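# Push the tommy bar through the clamp screw

## Task

Insert the tommy bar into the hole in the clamp's screw and slide it along until the knob at the end of its longer part comes to rest against the screw.

## Robot and tools

Robot: two arms, left_arm and right_arm, each ending in a two-finger gripper. Calibrated base positions in the scene frame: left_arm at (+0.020, +0.367, 0) m, right_arm at (+0.045, -0.254, 0) m, both nearly unrotated. A camera stand is fixed to the floor behind them.

Frames. Scene frame: origin at table-top height, halfway between the nominal bases; +z up, +x out over the table, left_arm toward +y (arm names do not match image sides). Fixed cameras and the table use the scene frame. Everything about a hand (printed positions, quaternions, velocities, targets, offsets, wrist camera poses) uses that arm's own base frame. A gripper's fingers point along its local +z and open and close along its local y. end_effector_position is the point between the pads, about 1 cm short of the tips. Printed position and orientation may be off by a few cm, more at long reach.

Numbers in a row. Every motion command is a row of 14 numbers, always all 14 even if one arm is idle: dx, dy, dz, rx, ry, rz, opening for left_arm, then the same seven for right_arm. Pose numbers are offsets, not poses: they are measured from the arm's Hand target as it stood when the action or move began, along that arm's base axes, with rotation about the Hand target position. Scale: 1.0 equals 0.6 m or 180 degrees; range -1 to 1. rx, ry, rz form a single rotation vector. Translation longer than 1.0 is shortened along its direction. Repeating an offset moves the hand again. Sending six zeros re-asks for the current Hand target. Opening is absolute: +1 fully open (0.093 m), -1 closed. Sending 0 for opening is a real command, so repeat the current opening to keep a grip.

execute_actions(actions, cameras): actions is a list of actions; each action is a table of up to 15 rows, one row per 1/30 s control step, and a short table repeats its last row to fill 15 steps. All rows of an action count from the same start pose, not from the row before. An empty actions list returns state plus images. cameras: list of names (cam_high, cam_low, cam_left_wrist, cam_right_wrist), ["all"], [] for none; null/omitted gives all only for an empty list. A wrong name invalidates the call.

move(target, speed, blend, opening_speed, grip_force, blocking, cameras): drives each gripper in a straight line toward target, one 14-number row or a list of up to 15 rows, all counted from the same starting Hand targets. speed in m/s, 0.002 to 2.9, default 0.25 (turns up to twice that in rad/s); one value or one per target. blend in m rounds corners of a list; 0 stops at each. opening_speed: rate of opening change per second on the -1..+1 scale, at least 0.2. grip_force: newtons per pad, 10 to 50 (full), one value or one per arm; it persists, and lower forces close slowly. blocking=false returns after about 0.5 s while the move keeps going. Paths do not avoid obstacles or the other arm; grippers lag and overshoot more when fast or stretched out. Keep paths away from an arm's own base. Whole move capped at 10 s. Result adds a move: line: done, off_target, moving, held, fault, plus limits (paced = clipped, held = steps withheld). done means within 10 mm and 2 degrees; it says nothing about contact.

wait(seconds 0 to 10, cameras): lets time pass holding commands; a running move continues. stop(cameras): brakes a running move. zoom_image(camera, region [x0, y0, x1, y1] pixels, at most 504 by 504) enlarges part of that camera's newest image. finished_scene(scene): ends the current scene; after ending scene 1, call nothing else in that reply.

Results: per arm end_effector_position (m) and end_effector_quat_wxyz in base frame; Hand target (last commanded pose after clipping, the base for next offsets); Tool commands; Joint positions (waist, shoulder, elbow, wrist pitch, wrist yaw, wrist roll, then gripper gap in m); Joint torques (N m, offset and noisy; joints 1-3 wrap at ±28); Joint velocities, possibly reading within noise. grip_measured: gripper motor on the -1..+1 scale; pads meet near -0.94 and separate by about 0.0208 per mm of object width; may read up to 0.02 high. To grip firmly command at least 0.24 below the width reading; to release send well above it.

Control behaviour: orientation commands are clipped to 40 degrees from the measured one each step. Friction and gravity can leave the hand short, low or tilted; check after each move and correct with a further offset. Tiny moves may do nothing or go sideways. A blocked arm keeps pushing until commanded back past its gripper.

Avoid: dropping or releasing moving parts, hits, slams, hard pushes, contact between the two grippers or wrist cameras, one gripper squeezing the other's fingers, strain on camera cables, anything leaving the table. Motors heat when loaded, stretched or pushing; MOTOR HOT appears at 75 °C, fault fold at 90 °C, collapse at 100 °C. Joint ranges (rad): waist -2.618 to 3.054, shoulder 0.000 to 3.142, elbow 0.000 to 3.142 (straight 2.901), wrist pitch -1.571 to 1.571, wrist yaw -1.571 to 1.571, wrist roll -2.094 to 2.094. Cameras are 896x504.

Each tool is called after "Call:" as name(argument=value, ...) on one line, values as JSON.

## Session

Call:
execute_actions(actions=[])

Scene clock: 0.00 s.
left_arm: end_effector_position=(+0.3708, +0.0219, +0.0724) grip_measured=+1.000 end_effector_quat_wxyz=(+0.542, -0.048, +0.839, -0.020) | right_arm: end_effector_position=(+0.3898, -0.0216, +0.0881) grip_measured=+1.000 end_effector_quat_wxyz=(+0.573, +0.065, +0.816, -0.030)
Joint positions: left_arm=[0.087 1.508 0.32 0.763 0.061 -0.067 0.093] | right_arm=[-0.004 1.565 0.365 0.85 0.12 0.07 0.093]
Joint velocities: within noise
Joint torques (N m): no reading
Heat: left arm: 32 °C; right arm: 34 °C.
Hand target: left_arm +0.3756, +0.0229, +0.0826; +0.556, -0.048, +0.830, -0.018 | right_arm +0.3923, -0.0216, +0.0939; +0.580, +0.065, +0.811, -0.029
Tool commands: left_gripper/opening=+1.0 right_gripper/opening=+1.0

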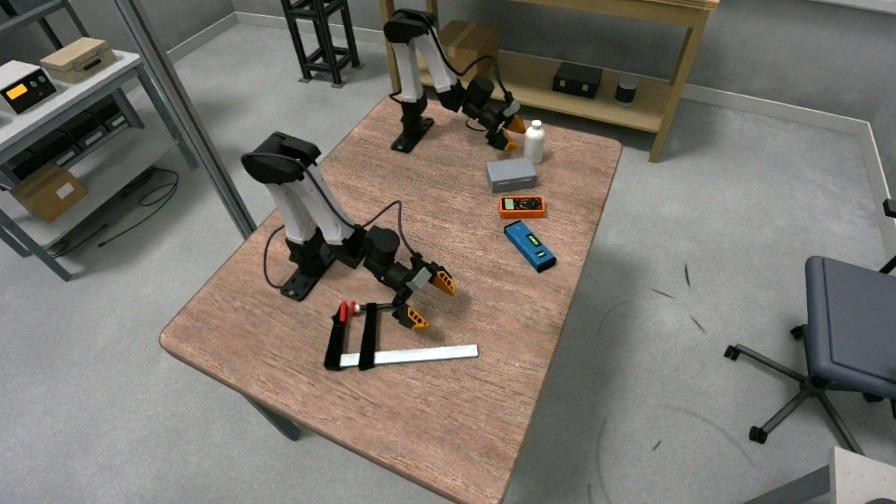

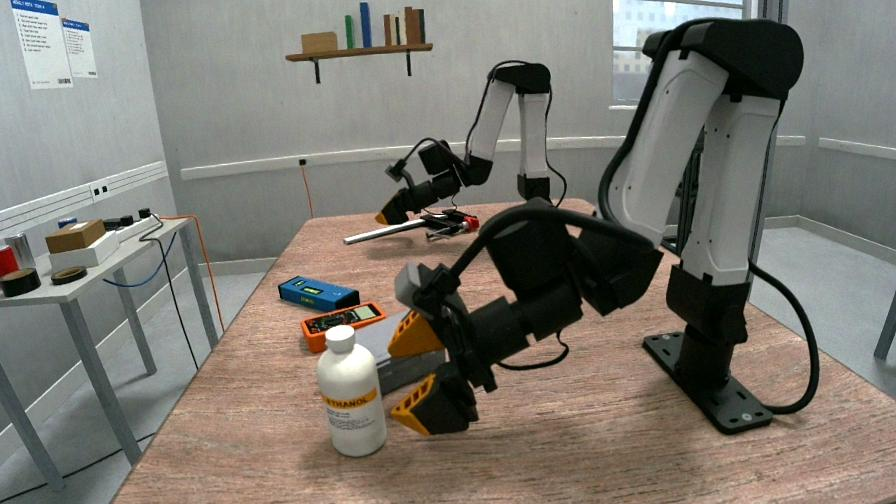

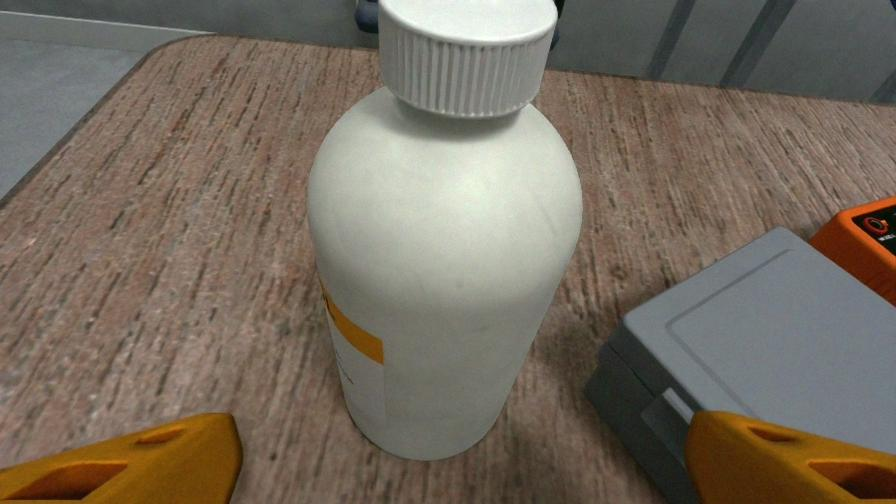

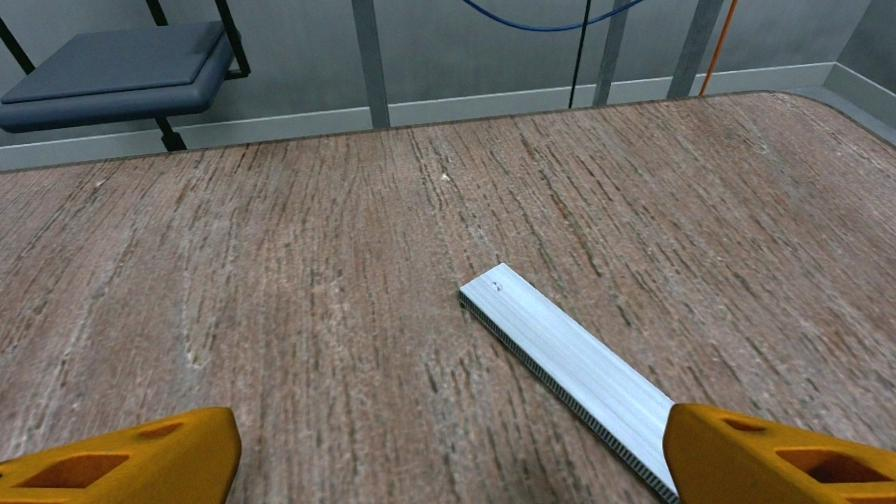

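Call:
zoom_image(camera="cam_high", region=[290, 270, 490, 385])

Call:
zoom_image(camera="cam_low", region=[330, 180, 500, 260])

Scaled by 2.520 from the camera's 896x504 image, which has a finer 1280x720 frame.

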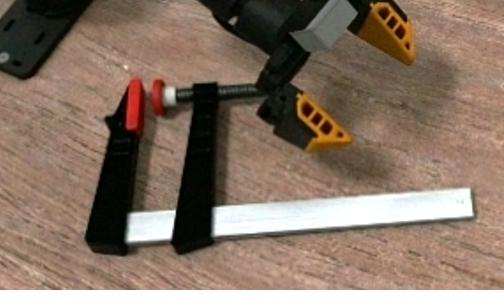

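Scaled by 2.965 from the camera's 896x504 image, which has a finer 1280x720 frame.

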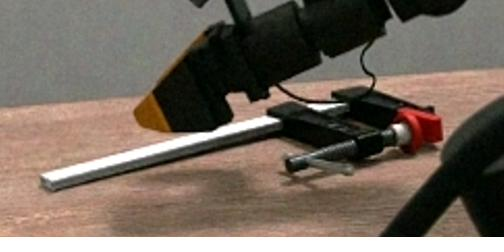

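Call:
move(target=[[0,0,0,0,0,0,1,-0.13,0,0.25,0,0.15,0,1],[0,0,0,0,0,0,1,-0.3,-0.02,0.26,0.0,0.25,0,1]], blend=0.03, cameras=["cam_high","cam_low","cam_right_wrist"])

Scene clock: 4.13 s.
left_arm: end_effector_position=(+0.3708, +0.0219, +0.0724) grip_measured=+1.000 end_effector_quat_wxyz=(+0.542, -0.048, +0.839, -0.020) | right_arm: end_effector_position=(+0.2112, -0.0335, +0.2392) grip_measured=+1.000 end_effector_quat_wxyz=(+0.211, +0.050, +0.975, -0.055)
Joint positions: left_arm=[0.087 1.508 0.32 0.763 0.061 -0.067 0.093] | right_arm=[-0.082 1.05 1.289 -1.38 0.096 -0.001 0.093]
Joint torques (N m): left_arm=[-0.06 -5.09 6.3 2.17 -0.01 -0.01] | right_arm=[-1.1 -2.3 9.25 1.18 -0.11 -0.06]
Heat: left arm: 32 °C; right arm: 35 °C.
Hand target: left_arm +0.3756, +0.0229, +0.0826; +0.556, -0.048, +0.830, -0.018 | right_arm +0.2123, -0.0336, +0.2499; +0.225, +0.049, +0.972, -0.052
Off the commanded pose: left_arm 0.011 m, 2 deg | right_arm 0.011 m, 2 deg.
move: off_target (left_arm, right_arm)
Images, in order (width x height): cam_high 896x504, cam_low 896x504, cam_right_wrist 896x504.

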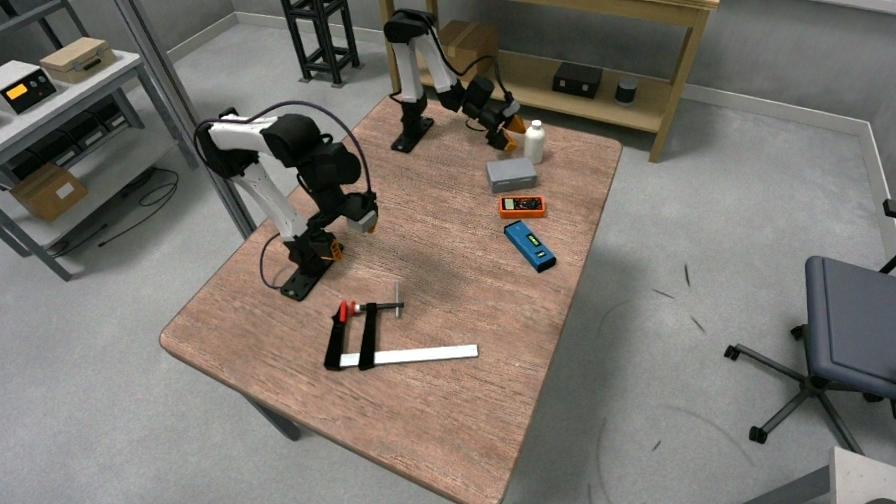

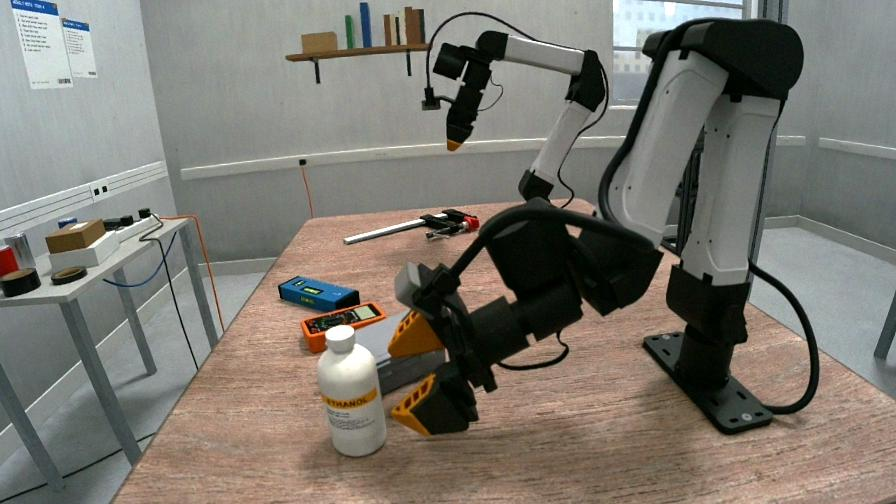

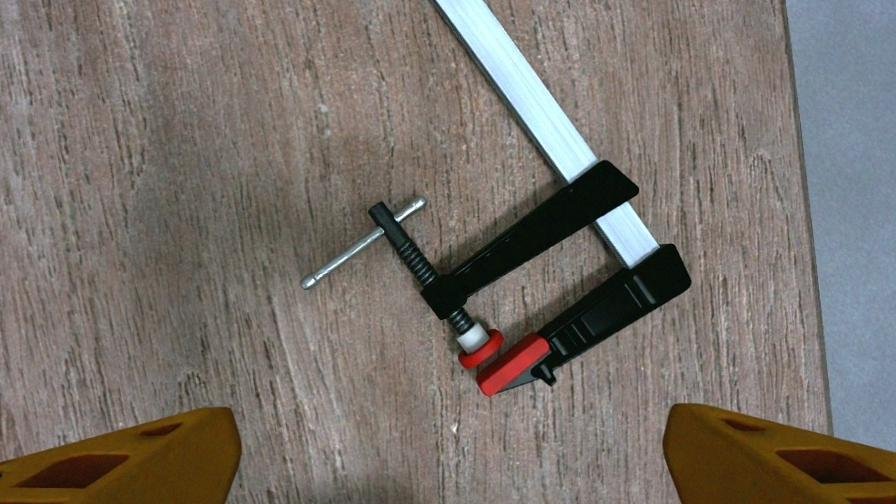

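Call:
move(target=[0,0,0,0,0,0,1,-0.02,0.278,-0.167,0.070,0.067,-0.269,-1], cameras=["cam_high","cam_right_wrist","cam_low"])

Scene clock: 10.20 s.
left_arm: end_effector_position=(+0.3708, +0.0219, +0.0724) grip_measured=+1.000 end_effector_quat_wxyz=(+0.542, -0.048, +0.839, -0.020) | right_arm: end_effector_position=(+0.1974, +0.1273, +0.1493) grip_measured=-0.985 end_effector_quat_wxyz=(+0.077, +0.455, +0.886, -0.047)
Joint positions: left_arm=[0.087 1.508 0.32 0.763 0.061 -0.067 0.093] | right_arm=[0.701 1.449 1.262 -1.412 0.179 1.652 0]
Joint torques (N m): left_arm=[-0.02 -5.29 6.67 2.17 0.04 -0.01] | right_arm=[0.64 -4.68 7.3 0.29 0.1 0.26]
Heat: left arm: 33 °C; right arm: 37 °C.
Hand target: left_arm +0.3756, +0.0229, +0.0826; +0.556, -0.048, +0.830, -0.018 | right_arm +0.2003, +0.1333, +0.1497; +0.078, +0.459, +0.884, -0.040
Off the commanded pose: left_arm 0.011 m, 2 deg | right_arm 0.007 m, 1 deg.
move: off_target (left_arm)
Images, in order (width x height): cam_high 896x504, cam_low 896x504, cam_right_wrist 896x504.

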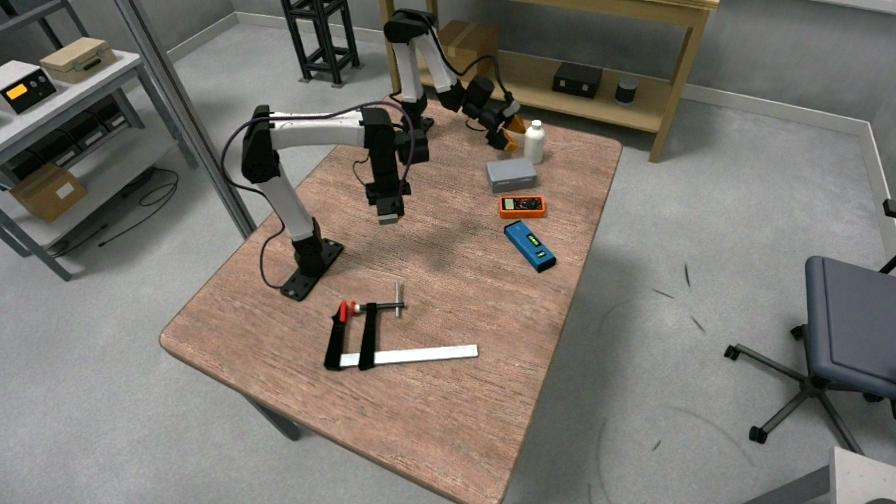

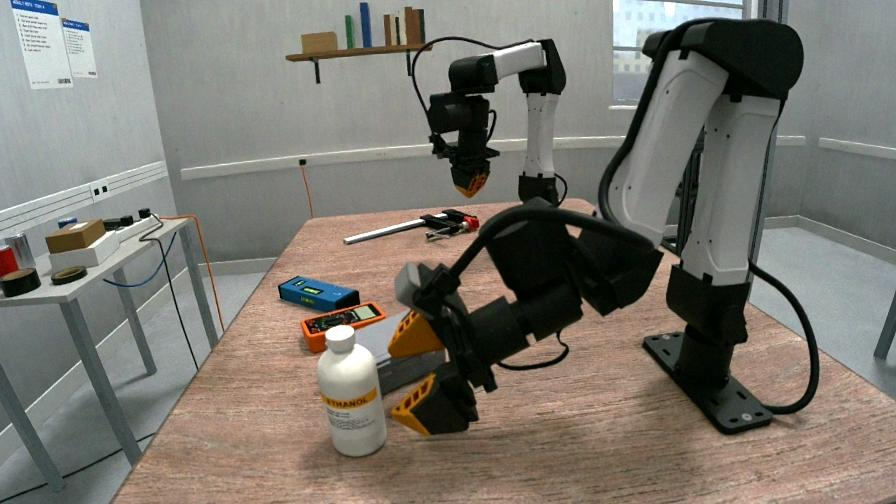

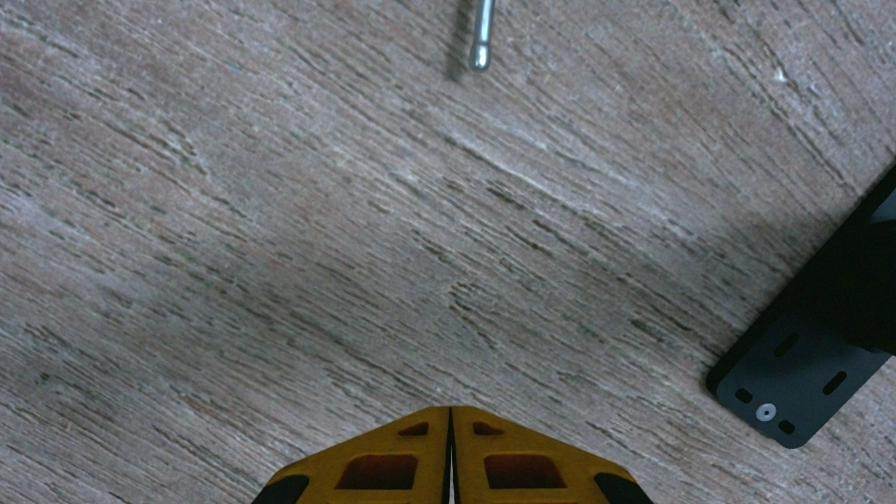

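Call:
move(target=[0,0,0,0,0,0,1,0.032,-0.08,-0.15,0,0,-0.02,-1], cameras=["cam_right_wrist","cam_low"])

Call:
zoom_image(camera="cam_low", region=[380, 160, 520, 260])

Scene clock: 12.63 s.
left_arm: end_effector_position=(+0.3708, +0.0219, +0.0724) grip_measured=+1.000 end_effector_quat_wxyz=(+0.542, -0.048, +0.839, -0.020) | right_arm: end_effector_position=(+0.2206, +0.0873, +0.0657) grip_measured=-0.985 end_effector_quat_wxyz=(+0.081, +0.486, +0.869, -0.038)
Joint positions: left_arm=[0.087 1.508 0.32 0.763 0.061 -0.067 0.093] | right_arm=[0.503 1.449 0.927 -1.028 0.179 1.522 0]
Joint torques (N m): left_arm=[0.1 -5.19 6.42 2.18 0 0.03] | right_arm=[-1.01 -4.66 4.85 0.42 0.13 -0.01]
Heat: left arm: 34 °C; right arm: 37 °C.
Hand target: left_arm +0.3756, +0.0229, +0.0826; +0.556, -0.048, +0.830, -0.018 | right_arm +0.2195, +0.0851, +0.0596; +0.076, +0.487, +0.869, -0.043
Off the commanded pose: left_arm 0.011 m, 2 deg | right_arm 0.006 m, 1 deg.
move: off_target (left_arm)
Images, in order (width x height): cam_low 896x504, cam_right_wrist 896x504.

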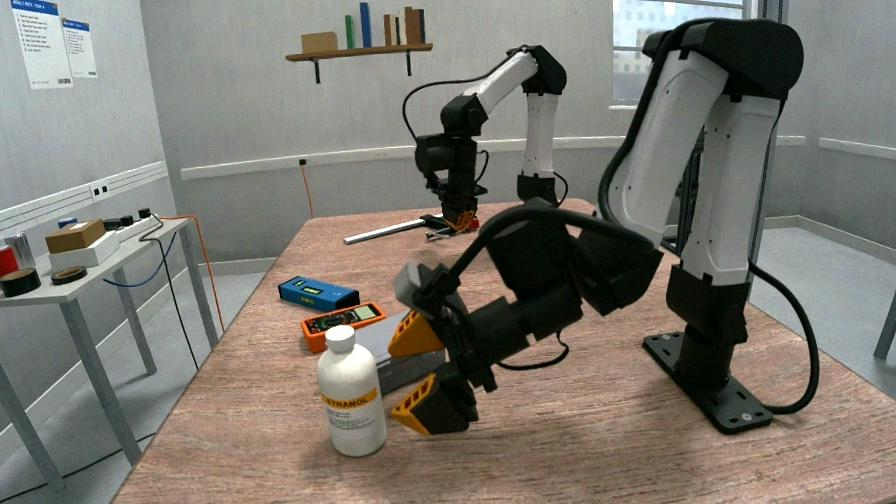

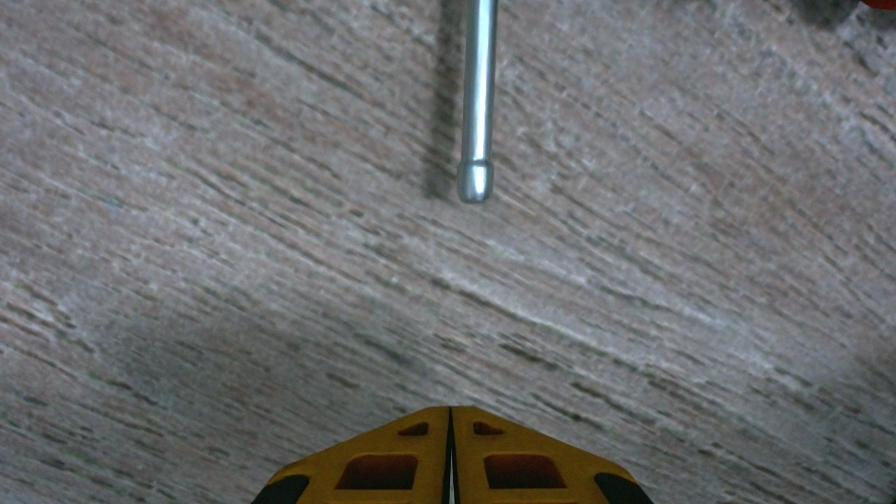

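Scaled by 3.600 from the camera's 896x504 image, which has a finer 1280x720 frame.

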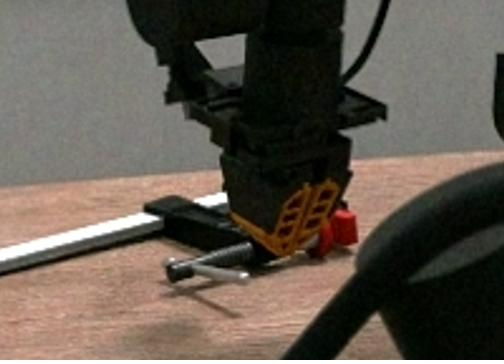

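Call:
move(target=[0,0,0,0,0,0,1,0.006,-0.032,-0.065,0,0,0,-1], cameras=["cam_right_wrist","cam_low"])

Call:
zoom_image(camera="cam_low", region=[380, 160, 520, 260])

Scene clock: 14.73 s.
left_arm: end_effector_position=(+0.3708, +0.0219, +0.0724) grip_measured=+1.000 end_effector_quat_wxyz=(+0.542, -0.048, +0.839, -0.020) | right_arm: end_effector_position=(+0.2244, +0.0681, +0.0266) grip_measured=-0.985 end_effector_quat_wxyz=(+0.081, +0.487, +0.869, -0.039)
Joint positions: left_arm=[0.087 1.508 0.32 0.763 0.061 -0.067 0.093] | right_arm=[0.421 1.485 0.792 -0.843 0.177 1.439 0]
Joint torques (N m): left_arm=[-0.1 -5.31 6.52 2.21 0.04 -0.06] | right_arm=[-0.95 -4.38 4.68 0.5 0.13 -0.02]
Heat: left arm: 34 °C; right arm: 37 °C.
Hand target: left_arm +0.3756, +0.0229, +0.0826; +0.556, -0.048, +0.830, -0.018 | right_arm +0.2231, +0.0660, +0.0207; +0.077, +0.487, +0.869, -0.043
Off the commanded pose: left_arm 0.011 m, 2 deg | right_arm 0.006 m, 1 deg.
move: off_target (left_arm)
Images, in order (width x height): cam_low 896x504, cam_right_wrist 896x504.

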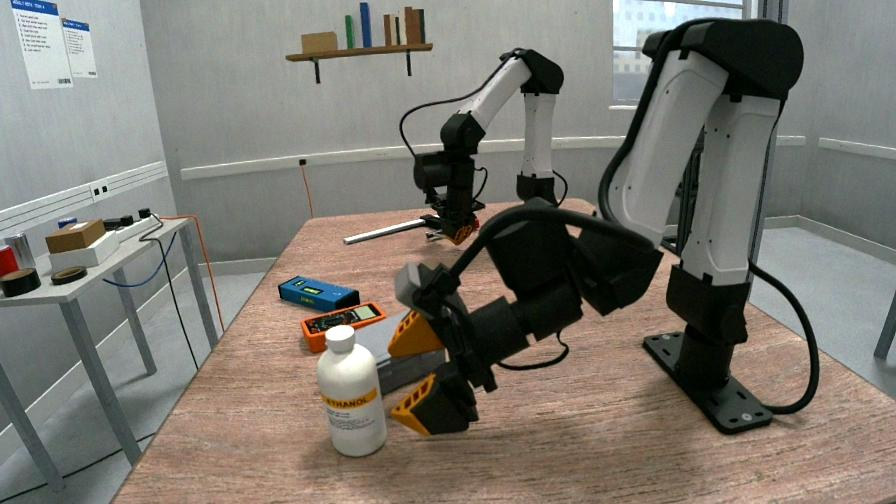

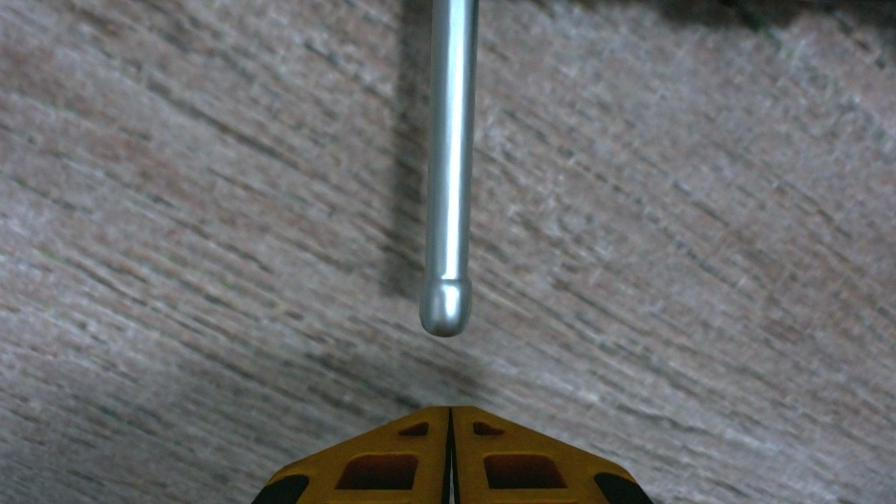

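Scaled by 3.600 from the camera's 896x504 image, which has a finer 1280x720 frame.

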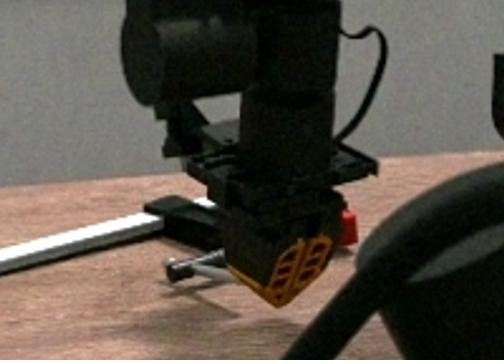

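Call:
move(target=[0,0,0,0,0,0,1,0.043,-0.071,-0.006,0,0,0,-1], speed=0.06, cameras=["cam_right_wrist","cam_high"])

Call:
zoom_image(camera="cam_high", region=[310, 250, 450, 390])

Scene clock: 17.67 s.
left_arm: end_effector_position=(+0.3708, +0.0219, +0.0724) grip_measured=+1.000 end_effector_quat_wxyz=(+0.542, -0.048, +0.839, -0.020) | right_arm: end_effector_position=(+0.2423, +0.0234, +0.0177) grip_measured=-0.985 end_effector_quat_wxyz=(+0.073, +0.486, +0.869, -0.048)
Joint positions: left_arm=[0.087 1.508 0.32 0.763 0.061 -0.067 0.093] | right_arm=[0.213 1.527 0.792 -0.789 0.169 1.229 0]
Joint torques (N m): left_arm=[-0.05 -5.31 6.5 2.2 -0.02 -0.04] | right_arm=[-0.94 -4.64 6.67 0.54 0.11 0.02]
Heat: left arm: 35 °C; right arm: 37 °C.
Hand target: left_arm +0.3756, +0.0229, +0.0826; +0.556, -0.048, +0.830, -0.018 | right_arm +0.2489, +0.0235, +0.0171; +0.076, +0.487, +0.869, -0.043
Off the commanded pose: left_arm 0.011 m, 2 deg | right_arm 0.007 m, 1 deg.
move: off_target (left_arm)
Images, in order (width x height): cam_high 896x504, cam_right_wrist 896x504.

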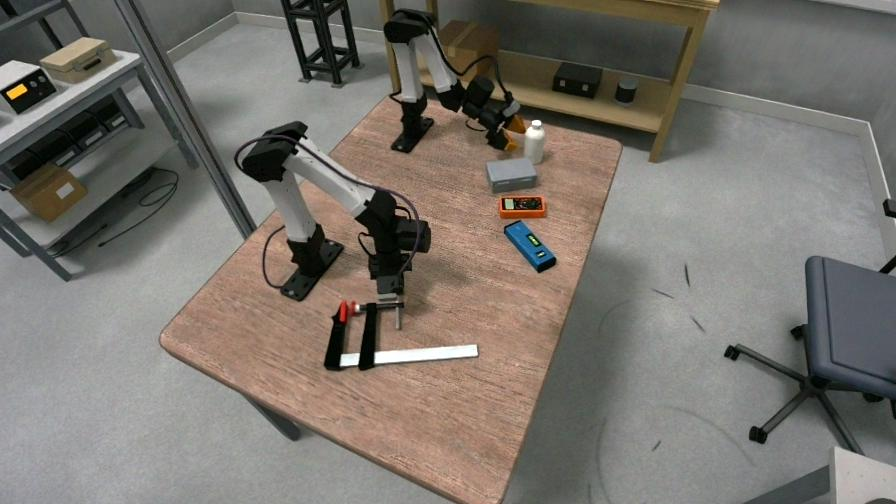

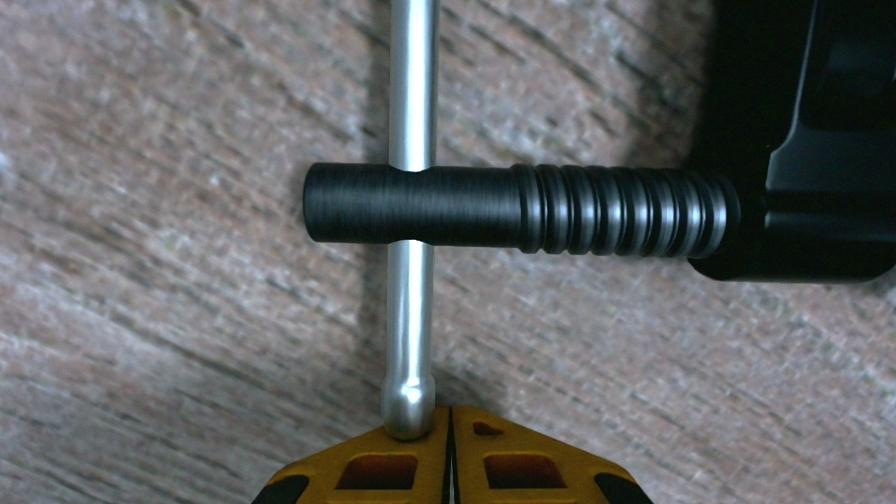

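Scaled by 3.600 from the camera's 896x504 image, which has a finer 1280x720 frame.

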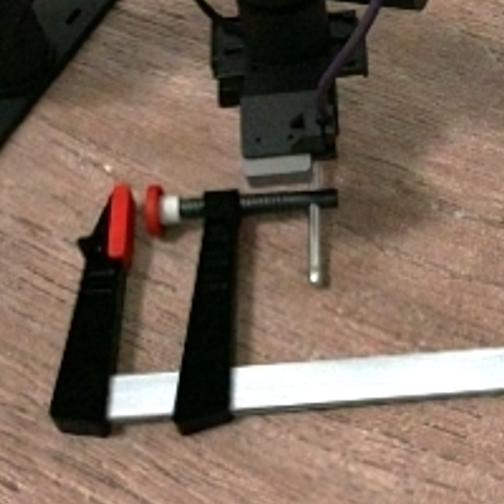

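Call:
move(target=[0,0,0,0,0,0,1,0.037,-0.040,0,0,0,0,-1], speed=0.05, cameras=["cam_right_wrist"])

Scene clock: 19.57 s.
left_arm: end_effector_position=(+0.3708, +0.0219, +0.0724) grip_measured=+1.000 end_effector_quat_wxyz=(+0.542, -0.048, +0.839, -0.020) | right_arm: end_effector_position=(+0.2549, +0.0025, +0.0147) grip_measured=-0.985 end_effector_quat_wxyz=(+0.059, +0.483, +0.872, -0.050)
Joint positions: left_arm=[0.087 1.508 0.32 0.763 0.061 -0.067 0.093] | right_arm=[0.109 1.585 0.838 -0.784 0.15 1.118 0]
Joint torques (N m): left_arm=[-0.02 -5.26 6.54 2.16 0.01 -0.06] | right_arm=[-1.52 -4.79 8.25 0.65 0.25 -0.01]
Heat: left arm: 35 °C; right arm: 37 °C.
Hand target: left_arm +0.3756, +0.0229, +0.0826; +0.556, -0.048, +0.830, -0.018 | right_arm +0.2711, -0.0006, +0.0171; +0.076, +0.487, +0.869, -0.043
Off the commanded pose: left_arm 0.011 m, 2 deg | right_arm 0.017 m, 2 deg.
move: off_target (left_arm, right_arm)
Images, in order (width x height): cam_right_wrist 896x504.

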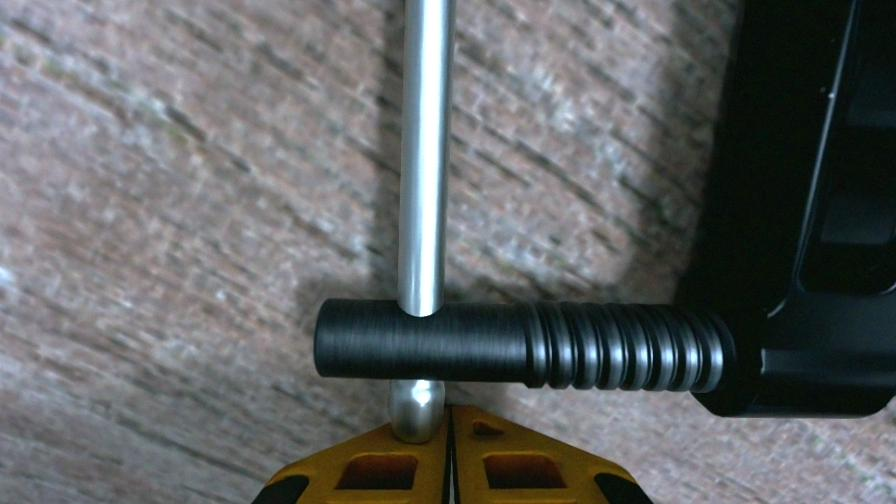

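Call:
move(target=[0,0,0,0,0,0,1,0.008,-0.013,0,0,0,0,-1], speed=0.04, cameras=["cam_right_wrist"])

Call:
zoom_image(camera="cam_right_wrist", region=[300, 280, 560, 470])

Scene clock: 21.03 s.
left_arm: end_effector_position=(+0.3708, +0.0219, +0.0724) grip_measured=+1.000 end_effector_quat_wxyz=(+0.542, -0.048, +0.839, -0.020) | right_arm: end_effector_position=(+0.2554, +0.0020, +0.0147) grip_measured=-0.985 end_effector_quat_wxyz=(+0.045, +0.480, +0.875, -0.041)
Joint positions: left_arm=[0.087 1.508 0.32 0.763 0.061 -0.067 0.093] | right_arm=[0.086 1.595 0.851 -0.797 0.119 1.088 0]
Joint torques (N m): left_arm=[0.23 -5.31 6.52 2.16 0.03 -0.04] | right_arm=[-2.25 -4.75 8.32 0.77 0.56 0.02]
Heat: left arm: 36 °C; right arm: 37 °C.
Hand target: left_arm +0.3756, +0.0229, +0.0826; +0.556, -0.048, +0.830, -0.018 | right_arm +0.2760, -0.0084, +0.0172; +0.077, +0.487, +0.869, -0.043
Off the commanded pose: left_arm 0.011 m, 2 deg | right_arm 0.023 m, 4 deg.
move: off_target (left_arm, right_arm)
Images, in order (width x height): cam_right_wrist 896x504.

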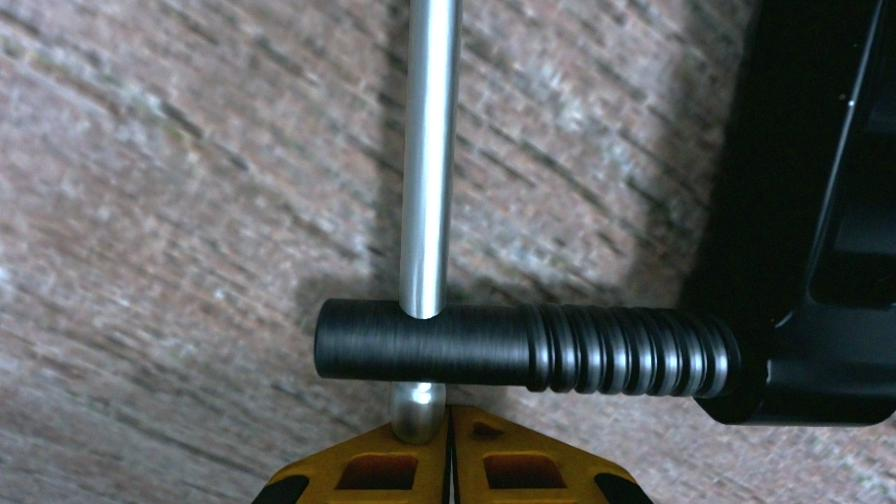

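Scaled by 1.938 from the camera's 896x504 image, which has a finer 1280x720 frame.

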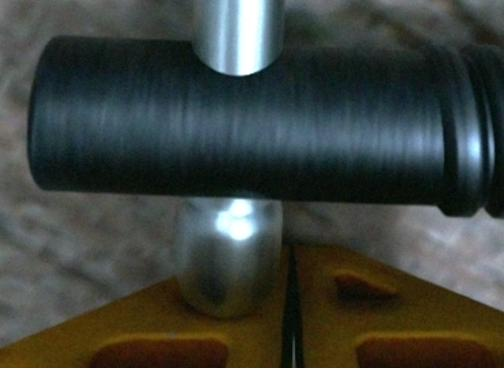

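Call:
move(target=[0,0,0,0,0,0,1,-0.055,0.070,0.01,0,0,0,-1], speed=0.1, cameras=["cam_right_wrist"])

Scene clock: 22.73 s.
left_arm: end_effector_position=(+0.3708, +0.0219, +0.0724) grip_measured=+1.000 end_effector_quat_wxyz=(+0.542, -0.048, +0.839, -0.020) | right_arm: end_effector_position=(+0.2459, +0.0358, +0.0197) grip_measured=-0.985 end_effector_quat_wxyz=(+0.066, +0.484, +0.872, -0.039)
Joint positions: left_arm=[0.087 1.508 0.32 0.763 0.061 -0.067 0.093] | right_arm=[0.245 1.547 0.822 -0.804 0.148 1.254 0]
Joint torques (N m): left_arm=[0.01 -5.46 6.58 2.21 -0.02 -0.05] | right_arm=[0.58 -9.11 4.48 0.32 0.39 0.2]
Heat: left arm: 36 °C; right arm: 37 °C.
Hand target: left_arm +0.3756, +0.0229, +0.0826; +0.556, -0.048, +0.830, -0.018 | right_arm +0.2429, +0.0336, +0.0231; +0.076, +0.487, +0.869, -0.043
Off the commanded pose: left_arm 0.011 m, 2 deg | right_arm 0.005 m, 1 deg.
move: off_target (left_arm)
Images, in order (width x height): cam_right_wrist 896x504.

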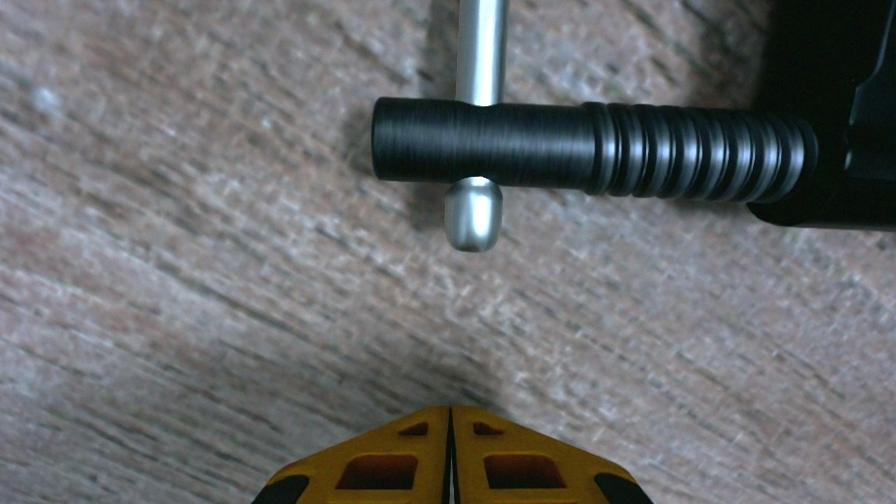

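Seated.

Call:
finished_scene(scene=2)

The scene is finished: the task was done.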